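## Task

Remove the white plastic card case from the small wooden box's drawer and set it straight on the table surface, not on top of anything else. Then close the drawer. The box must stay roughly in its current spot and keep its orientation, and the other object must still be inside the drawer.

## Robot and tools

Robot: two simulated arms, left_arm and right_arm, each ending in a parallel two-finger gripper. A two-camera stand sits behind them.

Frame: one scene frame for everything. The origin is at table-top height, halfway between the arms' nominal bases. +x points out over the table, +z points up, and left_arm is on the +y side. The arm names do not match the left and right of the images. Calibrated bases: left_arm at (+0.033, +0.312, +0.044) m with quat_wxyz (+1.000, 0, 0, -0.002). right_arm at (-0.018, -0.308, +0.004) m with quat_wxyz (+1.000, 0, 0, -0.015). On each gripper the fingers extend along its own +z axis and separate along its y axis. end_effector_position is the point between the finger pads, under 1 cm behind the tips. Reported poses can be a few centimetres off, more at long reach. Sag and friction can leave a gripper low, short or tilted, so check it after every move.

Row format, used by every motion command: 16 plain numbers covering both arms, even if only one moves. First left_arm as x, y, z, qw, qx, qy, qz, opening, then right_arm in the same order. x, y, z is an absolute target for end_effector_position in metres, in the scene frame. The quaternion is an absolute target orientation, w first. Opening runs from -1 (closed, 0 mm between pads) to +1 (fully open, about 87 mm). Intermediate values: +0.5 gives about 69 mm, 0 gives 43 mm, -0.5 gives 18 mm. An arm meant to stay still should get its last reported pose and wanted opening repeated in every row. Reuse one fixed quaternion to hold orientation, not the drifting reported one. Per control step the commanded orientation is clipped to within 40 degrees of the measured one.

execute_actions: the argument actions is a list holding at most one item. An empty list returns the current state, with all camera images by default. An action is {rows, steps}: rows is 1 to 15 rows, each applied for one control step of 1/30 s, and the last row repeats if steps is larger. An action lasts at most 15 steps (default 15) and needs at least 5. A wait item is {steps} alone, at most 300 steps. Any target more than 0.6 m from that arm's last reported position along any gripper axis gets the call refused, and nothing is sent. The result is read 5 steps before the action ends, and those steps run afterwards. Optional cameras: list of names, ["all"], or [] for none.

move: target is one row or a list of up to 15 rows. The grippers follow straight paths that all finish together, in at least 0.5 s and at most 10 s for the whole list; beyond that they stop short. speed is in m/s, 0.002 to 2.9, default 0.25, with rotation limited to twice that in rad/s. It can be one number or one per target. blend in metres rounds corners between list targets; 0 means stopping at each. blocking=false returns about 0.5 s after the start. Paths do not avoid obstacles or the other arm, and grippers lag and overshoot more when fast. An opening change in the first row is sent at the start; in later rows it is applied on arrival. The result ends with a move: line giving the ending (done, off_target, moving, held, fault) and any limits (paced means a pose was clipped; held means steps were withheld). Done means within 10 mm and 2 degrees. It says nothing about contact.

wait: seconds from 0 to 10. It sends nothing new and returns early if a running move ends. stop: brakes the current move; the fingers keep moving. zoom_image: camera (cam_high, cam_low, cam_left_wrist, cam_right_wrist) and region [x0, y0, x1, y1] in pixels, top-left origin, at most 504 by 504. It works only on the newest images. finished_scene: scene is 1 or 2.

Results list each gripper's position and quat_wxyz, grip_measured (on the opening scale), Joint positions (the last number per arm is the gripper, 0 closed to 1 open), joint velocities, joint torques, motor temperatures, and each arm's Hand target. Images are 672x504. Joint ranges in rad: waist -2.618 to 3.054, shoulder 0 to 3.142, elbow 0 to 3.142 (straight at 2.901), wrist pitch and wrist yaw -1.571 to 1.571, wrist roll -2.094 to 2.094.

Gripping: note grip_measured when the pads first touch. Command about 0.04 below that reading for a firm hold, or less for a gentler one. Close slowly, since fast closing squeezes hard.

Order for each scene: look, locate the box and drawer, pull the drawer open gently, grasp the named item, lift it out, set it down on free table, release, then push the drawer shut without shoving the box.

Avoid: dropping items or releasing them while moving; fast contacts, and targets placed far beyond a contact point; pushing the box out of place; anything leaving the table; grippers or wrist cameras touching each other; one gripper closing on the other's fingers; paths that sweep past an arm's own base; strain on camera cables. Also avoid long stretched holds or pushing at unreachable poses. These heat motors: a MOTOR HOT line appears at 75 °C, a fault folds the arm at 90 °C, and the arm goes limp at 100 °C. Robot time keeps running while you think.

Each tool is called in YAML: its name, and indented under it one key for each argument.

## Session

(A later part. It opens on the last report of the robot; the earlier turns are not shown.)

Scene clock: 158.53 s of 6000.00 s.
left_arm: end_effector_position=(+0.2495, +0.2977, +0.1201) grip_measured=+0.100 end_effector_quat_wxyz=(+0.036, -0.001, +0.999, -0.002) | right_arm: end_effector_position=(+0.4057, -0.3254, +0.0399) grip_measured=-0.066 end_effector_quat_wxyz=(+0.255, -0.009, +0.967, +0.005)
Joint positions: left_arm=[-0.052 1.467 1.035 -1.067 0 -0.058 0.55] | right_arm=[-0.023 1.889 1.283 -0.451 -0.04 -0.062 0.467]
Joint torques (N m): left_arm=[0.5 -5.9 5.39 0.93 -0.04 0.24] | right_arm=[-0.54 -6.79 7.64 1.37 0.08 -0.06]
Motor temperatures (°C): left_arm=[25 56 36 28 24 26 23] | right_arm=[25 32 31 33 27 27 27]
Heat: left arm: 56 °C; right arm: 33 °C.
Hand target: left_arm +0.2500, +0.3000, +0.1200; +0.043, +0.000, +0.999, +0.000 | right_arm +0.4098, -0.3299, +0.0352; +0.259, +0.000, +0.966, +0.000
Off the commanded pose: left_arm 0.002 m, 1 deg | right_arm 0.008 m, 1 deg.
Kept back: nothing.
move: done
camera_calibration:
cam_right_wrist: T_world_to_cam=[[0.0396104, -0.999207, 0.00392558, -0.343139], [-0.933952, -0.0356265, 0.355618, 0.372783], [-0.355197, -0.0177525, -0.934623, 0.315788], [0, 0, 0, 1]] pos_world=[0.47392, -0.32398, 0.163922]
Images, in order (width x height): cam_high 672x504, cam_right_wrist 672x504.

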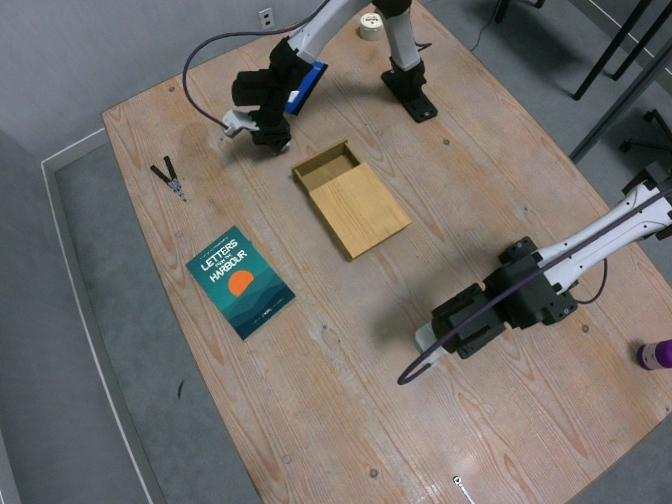

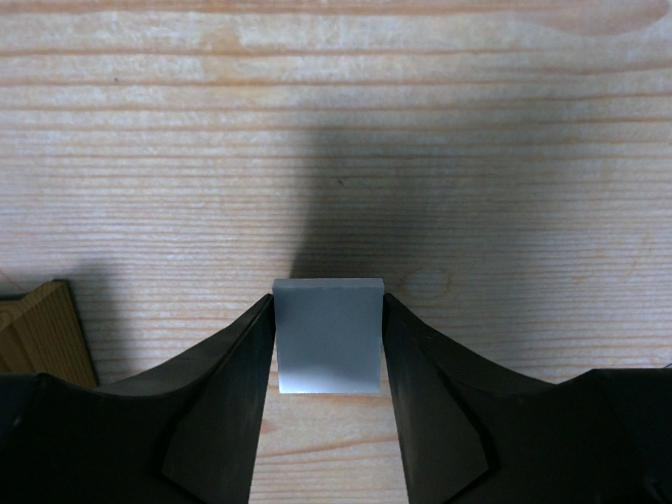

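Descend slowly.

move:
  target:
    - [0.25,0.3,0.12,0.0436,0,0.999,0,0.1,0.41,-0.33,0.015,0.2588,0,0.966,0,-0.2]
    - [0.25,0.3,0.12,0.0436,0,0.999,0,0.1,0.41,-0.33,0.0,0.2588,0,0.966,0,-0.2]
  speed: [0.05,0.03]
  cameras: ["cam_right_wrist","cam_low"]

Scene clock: 160.37 s of 6000.00 s.
left_arm: end_effector_position=(+0.2495, +0.2977, +0.1201) grip_measured=+0.100 end_effector_quat_wxyz=(+0.036, -0.001, +0.999, -0.002) | right_arm: end_effector_position=(+0.4146, -0.3258, +0.0225) grip_measured=-0.066 end_effector_quat_wxyz=(+0.277, -0.007, +0.961, +0.004)
Joint positions: left_arm=[-0.052 1.467 1.035 -1.067 0 -0.058 0.55] | right_arm=[-0.023 1.915 1.225 -0.321 -0.04 -0.057 0.467]
Joint torques (N m): left_arm=[0.5 -5.89 5.41 0.93 -0.04 0.23] | right_arm=[-0.5 -4.57 5.93 1.36 0.06 -0.14]
Motor temperatures (°C): left_arm=[25 55 36 28 24 26 23] | right_arm=[25 32 31 33 27 27 27]
Heat: left arm: 55 °C; right arm: 33 °C.
Hand target: left_arm +0.2500, +0.3000, +0.1200; +0.043, +0.000, +0.999, +0.000 | right_arm +0.4089, -0.3298, +0.0009; +0.259, +0.000, +0.966, +0.000
Off the commanded pose: left_arm 0.002 m, 1 deg | right_arm 0.023 m, 2 deg.
Kept back: nothing.
move: off_target (right_arm)
camera_calibration:
cam_right_wrist: T_world_to_cam=[[0.0349, -0.999374, 0.00583143, -0.341887], [-0.949457, -0.0313344, 0.31233, 0.396111], [-0.311952, -0.016437, -0.949956, 0.285499], [0, 0, 0, 1]] pos_world=[0.477084, -0.324568, 0.149488]
Images, in order (width x height): cam_low 672x504, cam_right_wrist 672x504.

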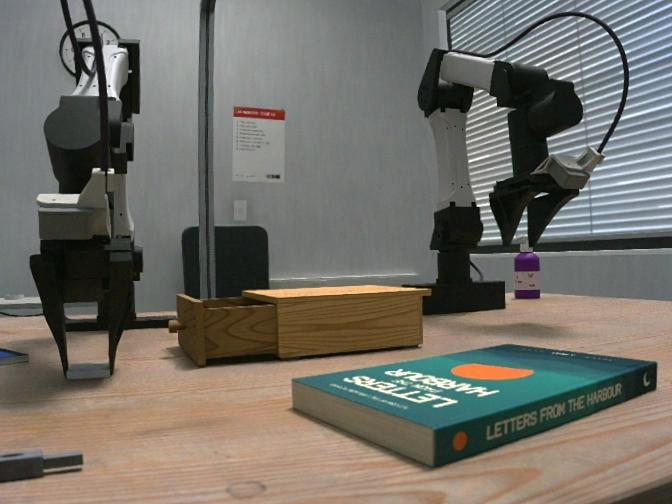

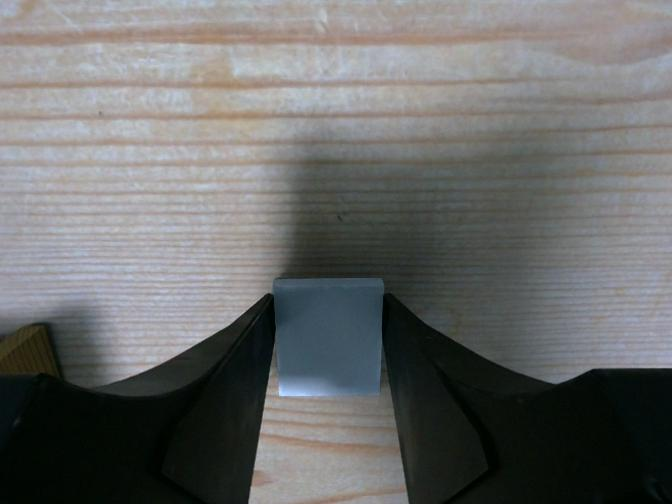

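move:
  target:
    - [0.25,0.3,0.12,0.0436,0,0.999,0,0.1,0.412,-0.327,0.015,0.2588,0,0.966,0,0.15]
    - [0.28,0.24,0.12,0.3536,0.6124,0.6124,-0.3536,0.0,0.40,-0.327,0.10,0.2588,0,0.966,0,0.15]
    - [0.31,0.17,0.08,0.3536,0.6124,0.6124,-0.3536,0.0,0.315,-0.36,0.12,0.3536,-0.6124,0.6124,0.3536,-0.06]
    - [0.31,0.125,0.022,0.3536,0.6124,0.6124,-0.3536,0.0,0.315,-0.29,0.065,0.3536,-0.6124,0.6124,0.3536,-0.06]
  speed: [0.05,0.12,0.25,0.15]
  blend: [0,0.01,0.02,0]
  cameras: ["all"]

Scene clock: 171.17 s of 6000.00 s.
left_arm: end_effector_position=(+0.2882, +0.2275, +0.1131) grip_measured=+0.000 end_effector_quat_wxyz=(+0.350, +0.619, +0.613, -0.344) | right_arm: end_effector_position=(+0.3755, -0.3342, +0.0886) grip_measured=+0.150 end_effector_quat_wxyz=(+0.273, -0.153, +0.945, +0.097)
Joint positions: left_arm=[0.175 1.683 0.997 -1.152 1.003 1.899 0.5] | right_arm=[-0.154 1.751 1.296 -0.639 -0.359 -0.417 0.575]
Joint torques (N m): left_arm=[-0.44 -4.88 4.31 0.14 0.7 0.07] | right_arm=[-0.5 -10.28 7.72 1.21 -0.37 -0.26]
Heat: left arm: 51 °C; right arm: 34 °C.
Hand target: left_arm +0.2870, +0.2236, +0.1106; +0.353, +0.613, +0.612, -0.353 | right_arm +0.3790, -0.3347, +0.1044; +0.300, -0.162, +0.935, +0.093
Off the commanded pose: left_arm 0.139 m, 1 deg | right_arm 0.079 m, 73 deg.
Kept back: nothing.
move: off_target (left_arm, right_arm; path cut at 10 s); path passed 2 of 4 targets; target 3's new opening was not sent; blend cut to 0 m at target 2
camera_calibration:
cam_left_wrist: T_world_to_cam=[[-0.999759, -0.00561707, -0.0212419, 0.289944], [-0.00179606, 0.984427, -0.175783, -0.178795], [0.0218985, -0.175703, -0.9842, 0.289603], [0, 0, 0, 1]] pos_world=[0.283211, 0.228523, 0.259757]
cam_right_wrist: T_world_to_cam=[[0.35952, -0.928849, -0.0893557, -0.439319], [-0.882632, -0.369575, 0.290474, 0.20187], [-0.30283, -0.025563, -0.952702, 0.329668], [0, 0, 0, 1]] pos_world=[0.435954, -0.325028, 0.216181]

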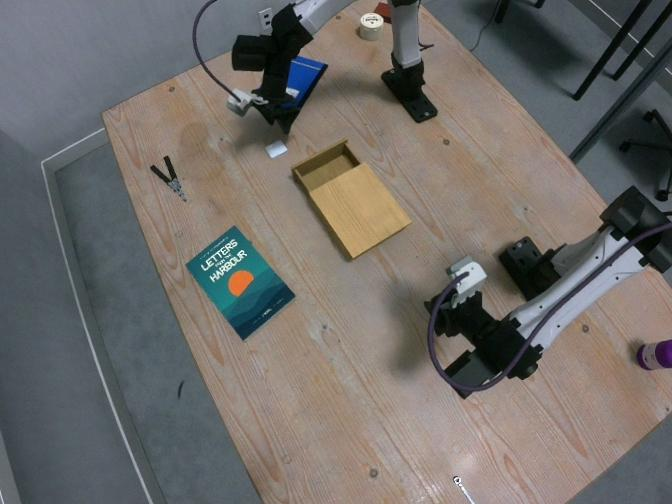

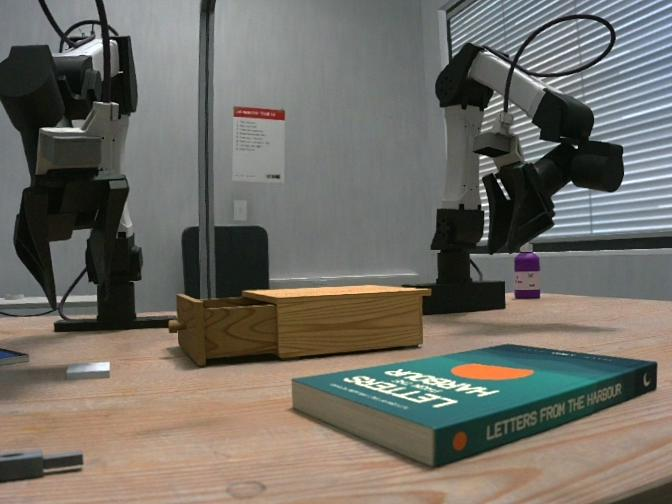

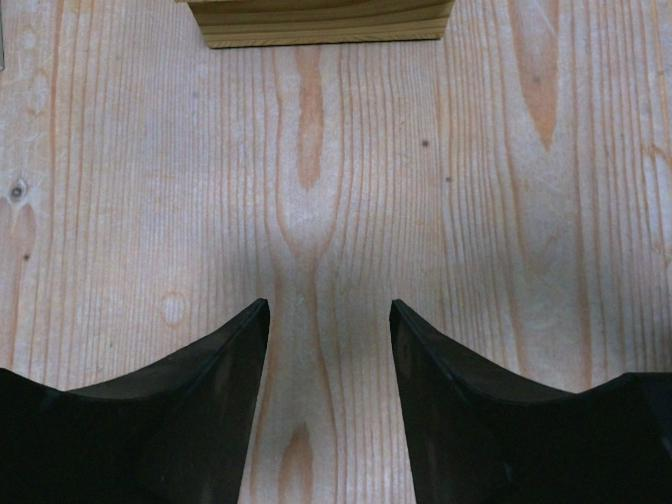

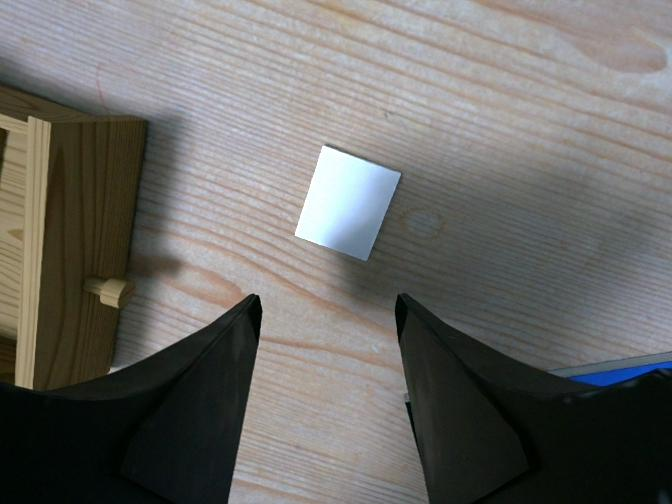

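move:
  target:
    - [0.31,0.17,0.08,0.3536,0.6124,0.6124,-0.3536,0.0,0.315,-0.36,0.12,0.3536,-0.6124,0.6124,0.3536,-0.06]
    - [0.31,0.12,0.03,0.3536,0.6124,0.6124,-0.3536,0.0,0.315,-0.29,0.065,0.3536,-0.6124,0.6124,0.3536,-0.06]
  speed: [0.5,0.2]
  blend: [0.02,0]
  cameras: ["all"]

Scene clock: 174.00 s of 6000.00 s.
left_arm: end_effector_position=(+0.3119, +0.1200, +0.0339) grip_measured=+0.000 end_effector_quat_wxyz=(+0.358, +0.611, +0.609, -0.358) | right_arm: end_effector_position=(+0.3124, -0.2917, +0.0684) grip_measured=-0.060 end_effector_quat_wxyz=(-0.339, +0.608, -0.633, -0.339)
Joint positions: left_arm=[-0.206 1.838 0.765 -0.143 1.023 1.163 0.5] | right_arm=[-0.29 2.047 1.458 -1.415 -0.933 -2.072 0.47]
Joint torques (N m): left_arm=[-0.58 -6.64 4.18 1.28 0.37 0.11] | right_arm=[0.14 -6.6 5.85 -0.49 -0.67 -0.29]
Heat: left arm: 51 °C; right arm: 34 °C.
Hand target: left_arm +0.3100, +0.1201, +0.0301; +0.354, +0.612, +0.612, -0.354 | right_arm +0.3150, -0.2897, +0.0651; -0.347, +0.606, -0.629, -0.342
Off the commanded pose: left_arm 0.004 m, 1 deg | right_arm 0.005 m, 3 deg.
joint sent to its limit (right arm) — joint 6 (wrist roll), lower limit.
Kept back: nothing.
move: off_target (right_arm)
camera_calibration:
cam_left_wrist: T_world_to_cam=[[-0.999924, -0.00718675, -0.0100521, 0.311122], [-0.00491946, 0.977756, -0.209687, -0.0839948], [0.0113355, -0.209622, -0.977717, 0.199406], [0, 0, 0, 1]] pos_world=[0.308424, 0.126162, 0.180477]
cam_right_wrist: T_world_to_cam=[[0.999845, -0.0175718, -0.00137602, -0.31917], [-0.0176091, -0.992482, -0.121119, -0.256062], [0.000762605, 0.121124, -0.992637, 0.243097], [0, 0, 0, 1]] pos_world=[0.314426, -0.28919, 0.209854]

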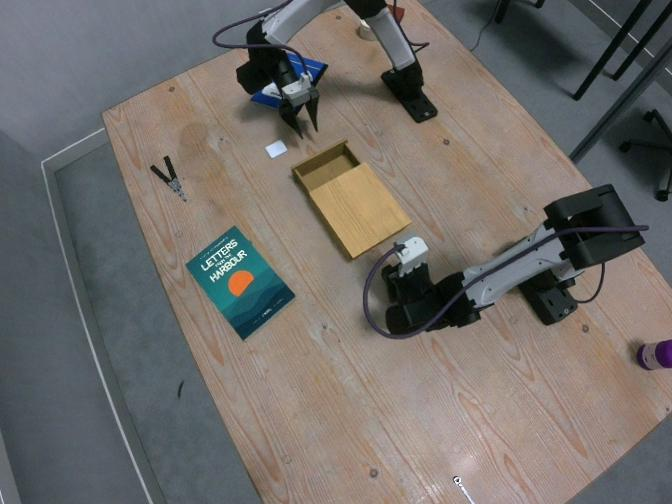

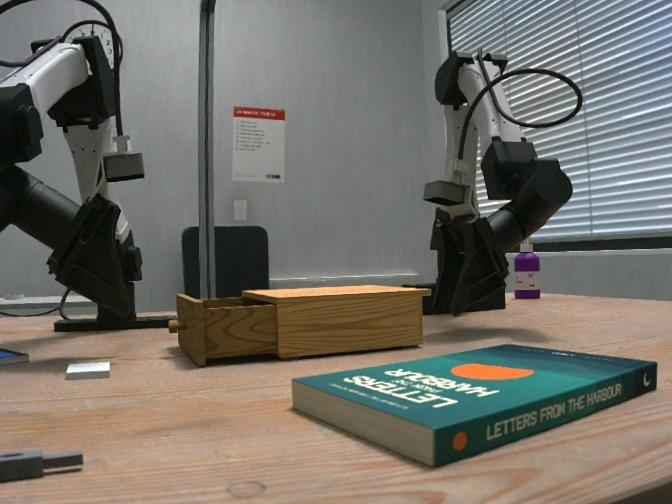

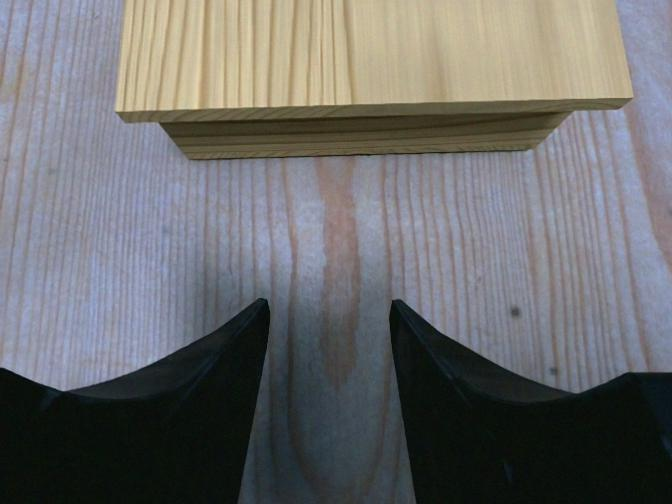

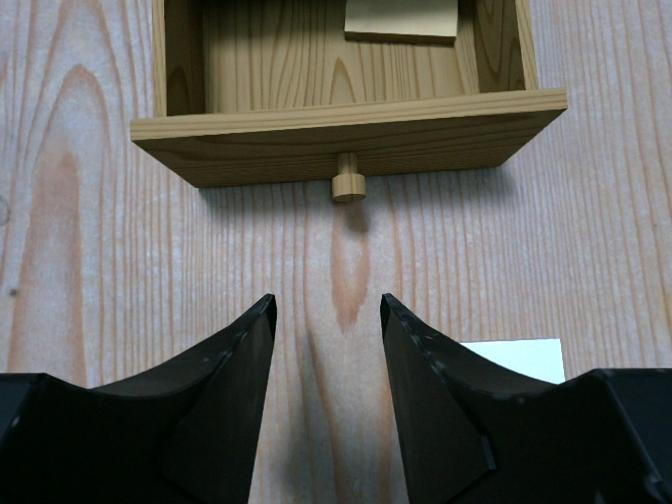

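move:
  target:
    - [0.296,0.075,0.022,0.3536,0.6124,0.6124,-0.3536,0.0,0.323,-0.25,0.06,0.3536,-0.6124,0.6124,0.3536,0.1]
    - [0.296,0.045,0.022,0.3536,0.6124,0.6124,-0.3536,0.0,0.323,-0.215,0.055,0.3536,-0.6124,0.6124,0.3536,0.1]
  speed: [0.12,0.05]
  cameras: ["cam_low","cam_right_wrist","cam_left_wrist"]

Scene clock: 176.40 s of 6000.00 s.
left_arm: end_effector_position=(+0.2906, +0.0538, +0.0187) grip_measured=+0.000 end_effector_quat_wxyz=(+0.342, +0.608, +0.623, -0.355) | right_arm: end_effector_position=(+0.3180, -0.2271, +0.0374) grip_measured=+0.100 end_effector_quat_wxyz=(-0.329, +0.606, -0.628, -0.361)
Joint positions: left_arm=[-0.459 1.876 0.687 0.252 0.878 0.779 0.5] | right_arm=[-0.107 2.047 1.331 -1.118 -0.998 -1.816 0.55]
Joint torques (N m): left_arm=[-1.39 -6.13 6.05 1.99 0.39 0.05] | right_arm=[2.29 -11.54 5.42 -0.12 -0.89 -0.03]
Motor temperatures (°C): left_arm=[25 50 36 29 24 26 23] | right_arm=[25 34 32 32 27 27 27]
Heat: left arm: 50 °C; right arm: 34 °C.
Hand target: left_arm +0.2956, +0.0452, +0.0223; +0.353, +0.612, +0.612, -0.354 | right_arm +0.3223, -0.2152, +0.0548; -0.353, +0.613, -0.611, -0.355
Off the commanded pose: left_arm 0.011 m, 2 deg | right_arm 0.022 m, 4 deg.
Kept back: nothing.
move: off_target (left_arm, right_arm)
camera_calibration:
cam_left_wrist: T_world_to_cam=[[-0.999679, -0.0186218, 0.0172081, 0.289252], [-0.0214123, 0.983504, -0.179613, -0.0185649], [-0.0135795, -0.179924, -0.983587, 0.17653], [0, 0, 0, 1]] pos_world=[0.291158, 0.055407, 0.165321]
cam_right_wrist: T_world_to_cam=[[0.999242, 0.00757304, -0.038184, -0.316396], [0.00212447, -0.990042, -0.14076, -0.200601], [-0.0388697, 0.140572, -0.989307, 0.221478], [0, 0, 0, 1]] pos_world=[0.325191, -0.227341, 0.178792]
Images, in order (width x height): cam_low 672x504, cam_left_wrist 672x504, cam_right_wrist 672x504.

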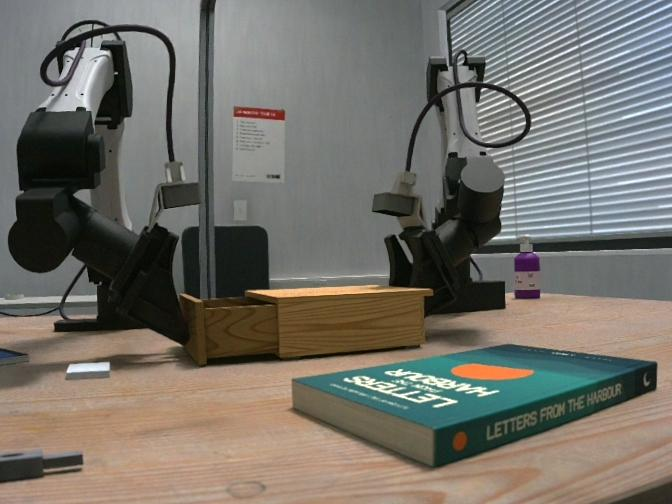

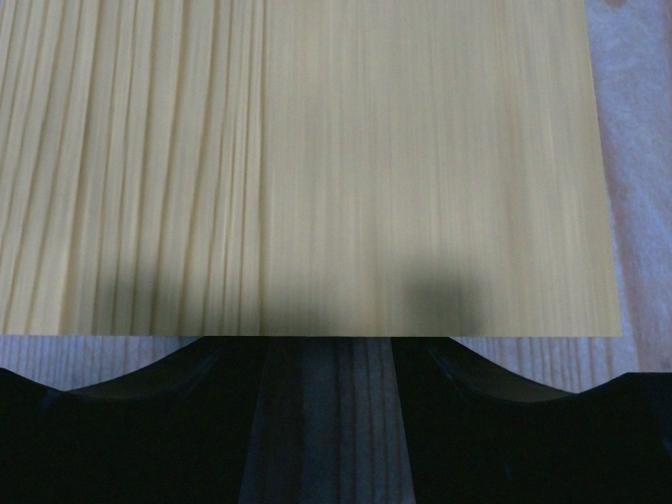

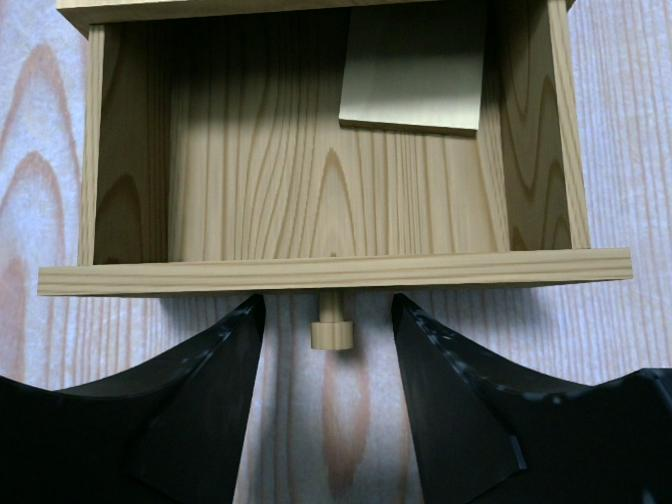

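move:
  target:
    - [0.296,0.02,0.022,0.3536,0.6124,0.6124,-0.3536,0.0,0.323,-0.19,0.058,0.3536,-0.6124,0.6124,0.3536,0.1]
    - [0.296,0.015,0.022,0.3536,0.6124,0.6124,-0.3536,0.0,0.323,-0.165,0.06,0.3536,-0.6124,0.6124,0.3536,0.1]
  speed: [0.06,0.05]
  cameras: ["cam_low","cam_right_wrist"]

Scene clock: 178.53 s of 6000.00 s.
left_arm: end_effector_position=(+0.2833, +0.0384, +0.0089) grip_measured=+0.000 end_effector_quat_wxyz=(+0.322, +0.601, +0.643, -0.349) | right_arm: end_effector_position=(+0.3203, -0.1872, +0.0387) grip_measured=+0.100 end_effector_quat_wxyz=(-0.317, +0.610, -0.640, -0.343)
Joint positions: left_arm=[-0.529 1.908 0.7 0.289 0.809 0.684 0.5] | right_arm=[0.027 1.963 1.248 -0.884 -0.972 -1.542 0.55]
Joint torques (N m): left_arm=[-2.66 -6.28 8.18 2.4 0.49 0.01] | right_arm=[3.41 -10.62 5.9 0.37 -1.3 0.04]
Heat: left arm: 50 °C; right arm: 35 °C.
Hand target: left_arm +0.2945, +0.0164, +0.0235; +0.353, +0.613, +0.612, -0.354 | right_arm +0.3218, -0.1661, +0.0598; -0.352, +0.614, -0.611, -0.356
Off the commanded pose: left_arm 0.030 m, 5 deg | right_arm 0.031 m, 5 deg.
Kept back: nothing.
move: off_target (left_arm, right_arm)
camera_calibration:
cam_right_wrist: T_world_to_cam=[[0.999355, -0.00661807, -0.0352856, -0.321727], [-0.00989224, -0.995576, -0.0934397, -0.159877], [-0.0345111, 0.0937285, -0.994999, 0.207264], [0, 0, 0, 1]] pos_world=[0.327091, -0.180726, 0.179936]
Images, in order (width x height): cam_low 672x504, cam_right_wrist 672x504.

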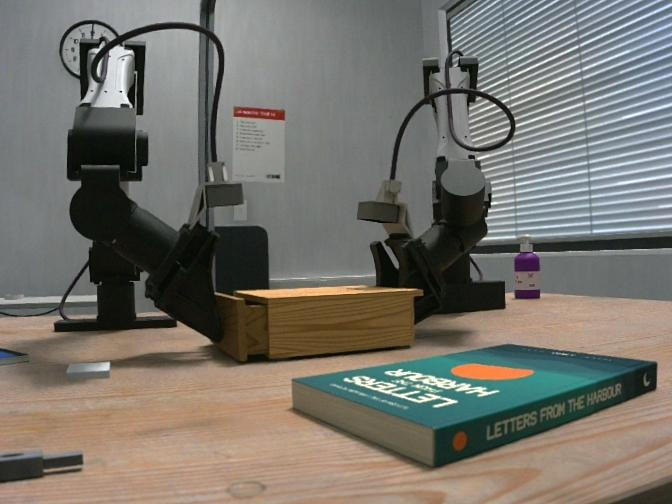

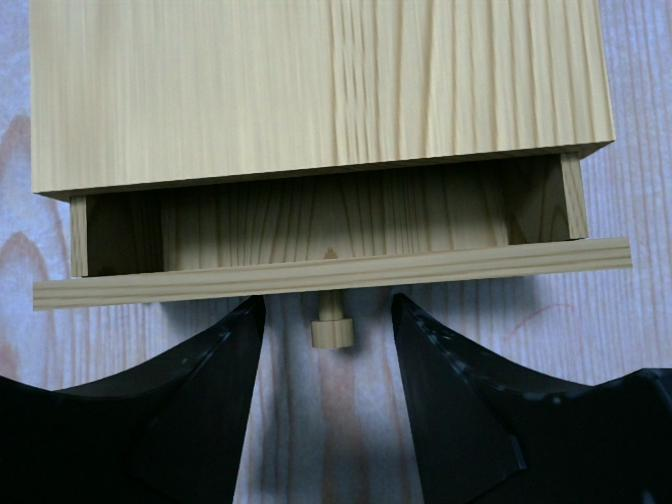

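move:
  target:
    - [0.298,0.02,0.024,0.3536,0.6124,0.6124,-0.3536,0.0,0.323,-0.145,0.06,0.3536,-0.6124,0.6124,0.3536,0.1]
    - [0.298,0.024,0.025,0.3536,0.6124,0.6124,-0.3536,0.0,0.323,-0.12,0.062,0.3536,-0.6124,0.6124,0.3536,0.1]
  speed: 0.05
  cameras: ["cam_low","cam_right_wrist"]

Scene clock: 180.60 s of 6000.00 s.
left_arm: end_effector_position=(+0.2860, +0.0421, +0.0085) grip_measured=+0.000 end_effector_quat_wxyz=(+0.323, +0.602, +0.642, -0.347) | right_arm: end_effector_position=(+0.3224, -0.1582, +0.0364) grip_measured=+0.100 end_effector_quat_wxyz=(-0.304, +0.607, -0.659, -0.324)
Joint positions: left_arm=[-0.516 1.908 0.701 0.279 0.812 0.701 0.5] | right_arm=[0.131 1.919 1.199 -0.706 -0.913 -1.316 0.55]
Joint torques (N m): left_arm=[-1.35 -7.53 7.91 2.08 0.62 0.17] | right_arm=[5.48 -10.14 6.24 0.93 -1.68 0.1]
Heat: left arm: 50 °C; right arm: 35 °C.
Hand target: left_arm +0.2970, +0.0250, +0.0258; +0.353, +0.613, +0.612, -0.353 | right_arm +0.3201, -0.1232, +0.0624; -0.348, +0.615, -0.610, -0.357
Off the commanded pose: left_arm 0.027 m, 5 deg | right_arm 0.046 m, 9 deg.
Kept back: nothing.
move: off_target (left_arm, right_arm)
camera_calibration:
cam_right_wrist: T_world_to_cam=[[0.998291, -0.0401258, -0.0424736, -0.32844], [-0.0418971, -0.998253, -0.0416687, -0.123207], [-0.0407274, 0.043377, -0.998228, 0.196445], [0, 0, 0, 1]] pos_world=[0.330717, -0.144692, 0.177013]
Images, in order (width x height): cam_low 672x504, cam_right_wrist 672x504.

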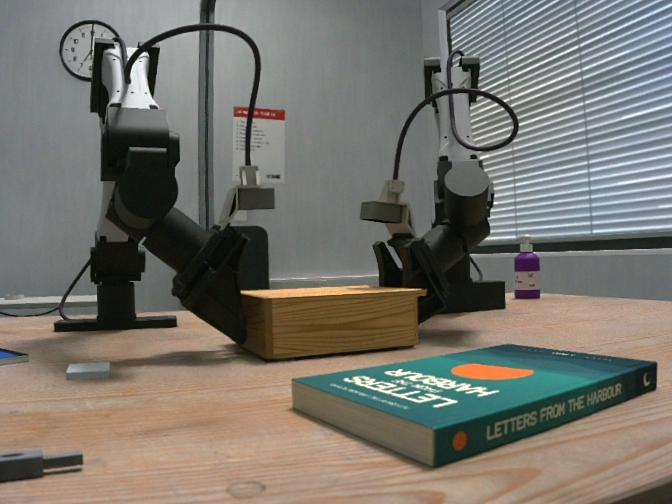

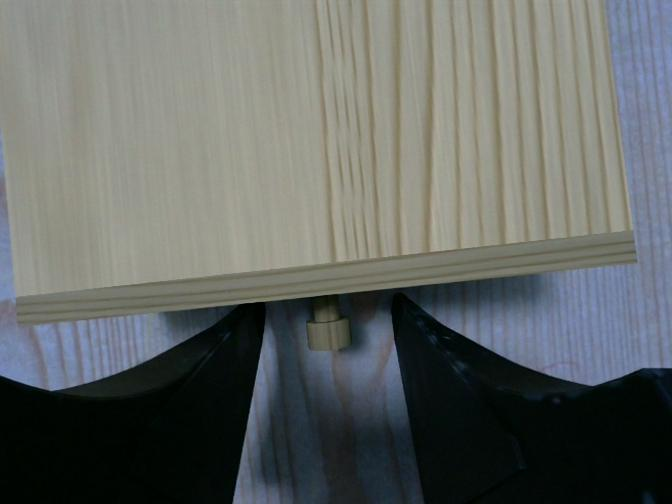

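move:
  target:
    - [0.29,0.045,0.02,0.3536,0.6124,0.6124,-0.3536,0.0,0.323,-0.155,0.055,0.3536,-0.6124,0.6124,0.3536,0.1]
    - [0.30,0.15,0.04,0.3536,0.6124,0.6124,-0.3536,0.0,0.323,-0.155,0.055,0.3536,-0.6124,0.6124,0.3536,0.1]
    - [0.25,0.3,0.12,0.0436,0,0.999,0,0.1,0.323,-0.125,0.055,0.3536,-0.6124,0.6124,0.3536,0.1]
  speed: [0.06,0.15,0.3]
  cameras: ["cam_low","cam_high"]

zoom_image:
  camera: "cam_high"
  region: [250, 150, 400, 300]

Scene clock: 197.53 s of 6000.00 s.
left_arm: end_effector_position=(+0.2450, +0.2965, +0.1164) grip_measured=+0.100 end_effector_quat_wxyz=(+0.040, +0.006, +0.999, -0.008) | right_arm: end_effector_position=(+0.3210, -0.1323, +0.0447) grip_measured=+0.100 end_effector_quat_wxyz=(-0.338, +0.605, -0.626, -0.357)
Joint positions: left_arm=[-0.051 1.443 0.999 -1.046 0.013 -0.043 0.55] | right_arm=[0.165 1.919 1.175 -0.625 -1.014 -1.289 0.55]
Joint torques (N m): left_arm=[0.47 -3.81 8.43 0.72 -0.14 0.08] | right_arm=[1.39 -9.44 6.3 0.72 -0.7 -0.06]
Heat: left arm: 49 °C; right arm: 37 °C.
Hand target: left_arm +0.2500, +0.2999, +0.1200; +0.044, +0.000, +0.999, +0.000 | right_arm +0.3227, -0.1251, +0.0551; -0.353, +0.613, -0.612, -0.354
Off the commanded pose: left_arm 0.007 m, 1 deg | right_arm 0.013 m, 3 deg.
Kept back: nothing.
move: off_target (right_arm)
Images, in order (width x height): cam_high 672x504, cam_low 672x504.

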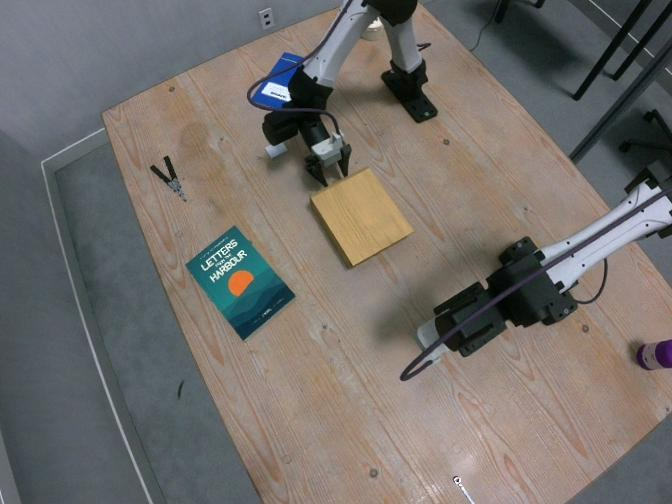

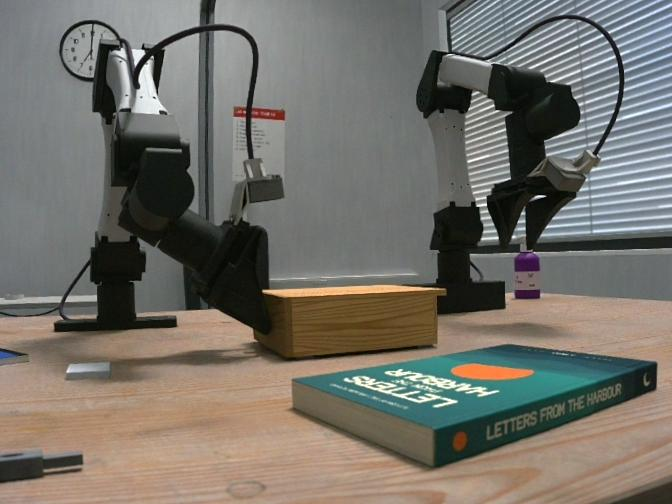

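Scaled by 3.360 from the camera's 672x504 image, which has a finer 960x720 frame.

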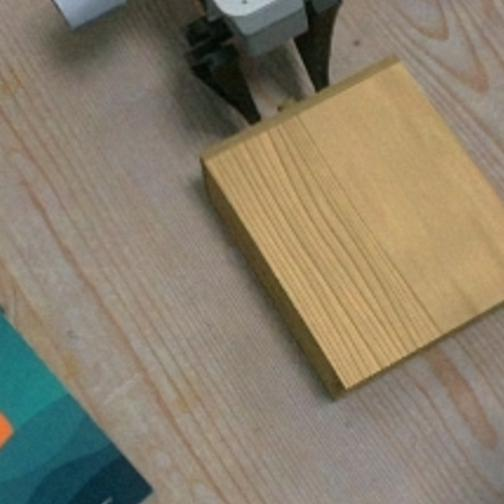

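move:
  target:
    - [0.25,0.3,0.12,0.0436,0,0.999,0,0.1,0.324,-0.114,0.056,0.3536,-0.6124,0.6124,0.3536,0.1]
    - [0.25,0.3,0.12,0.0436,0,0.999,0,0.1,0.32,-0.155,0.065,0.3536,-0.6124,0.6124,0.3536,0.1]
    - [0.25,0.3,0.12,0.0436,0,0.999,0,0.1,0.31,-0.29,0.12,0.3536,-0.6124,0.6124,0.3536,0.1]
  speed: [0.05,0.1,0.25]
  blend: [0,0.02,0]
  cameras: ["cam_low","cam_high"]

zoom_image:
  camera: "cam_high"
  region: [250, 150, 400, 300]

Scene clock: 200.33 s of 6000.00 s.
left_arm: end_effector_position=(+0.2449, +0.2965, +0.1164) grip_measured=+0.100 end_effector_quat_wxyz=(+0.040, +0.006, +0.999, -0.008) | right_arm: end_effector_position=(+0.3079, -0.2907, +0.1199) grip_measured=+0.100 end_effector_quat_wxyz=(-0.356, +0.601, -0.633, -0.333)
Joint positions: left_arm=[-0.051 1.443 0.999 -1.046 0.013 -0.043 0.55] | right_arm=[-0.303 1.956 1.53 -1.56 -0.96 -2.071 0.55]
Joint torques (N m): left_arm=[0.47 -3.82 8.39 0.71 -0.14 0.07] | right_arm=[0.69 -6 8.87 -0.73 -0.42 -0.3]
Heat: left arm: 48 °C; right arm: 37 °C.
Hand target: left_arm +0.2499, +0.2999, +0.1200; +0.044, +0.000, +0.999, +0.000 | right_arm +0.3100, -0.2897, +0.1199; -0.353, +0.606, -0.629, -0.336
Off the commanded pose: left_arm 0.007 m, 1 deg | right_arm 0.002 m, 4 deg.
joint sent to its limit (right arm) — joint 4 (wrist pitch), lower limit; joint 6 (wrist roll), lower limit.
Kept back: nothing.
move: off_target (right_arm)
Images, in order (width x height): cam_high 672x504, cam_low 672x504.

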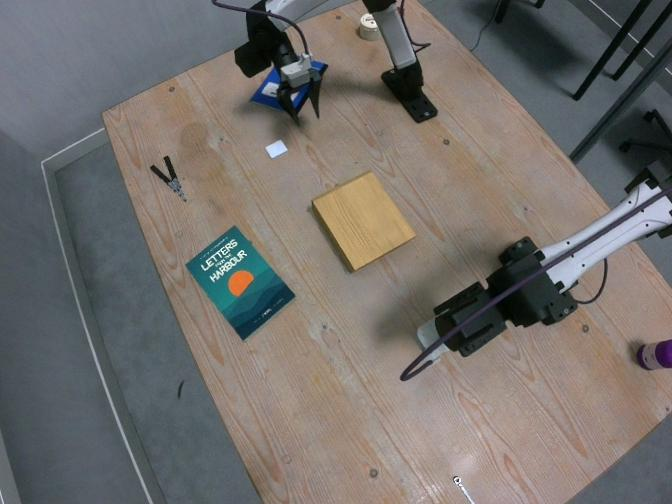

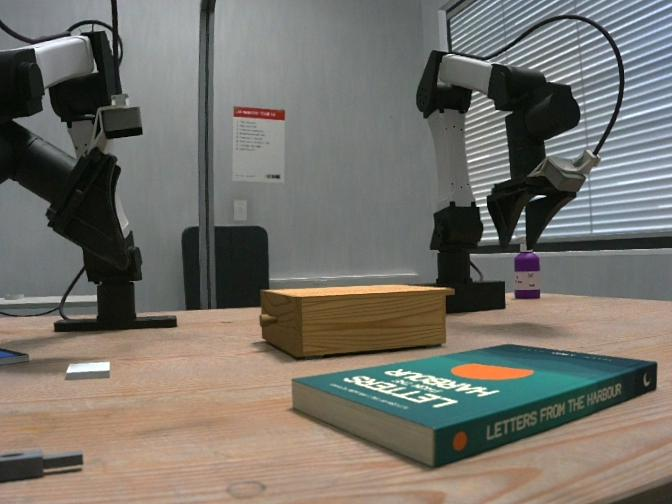

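Scaled by 3.360 from the camera's 672x504 image, which has a finer 960x720 frame.

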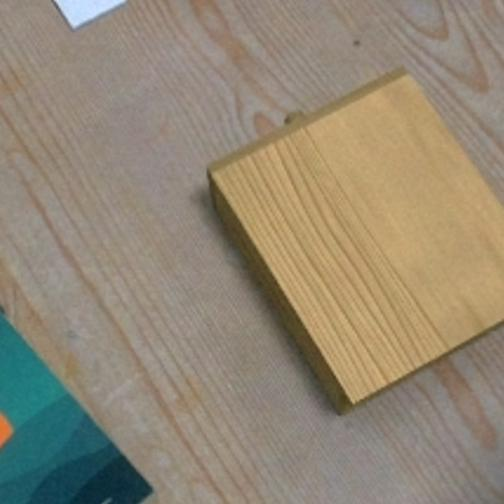

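finished_scene:
  scene: 2

The scene is finished: the task was done.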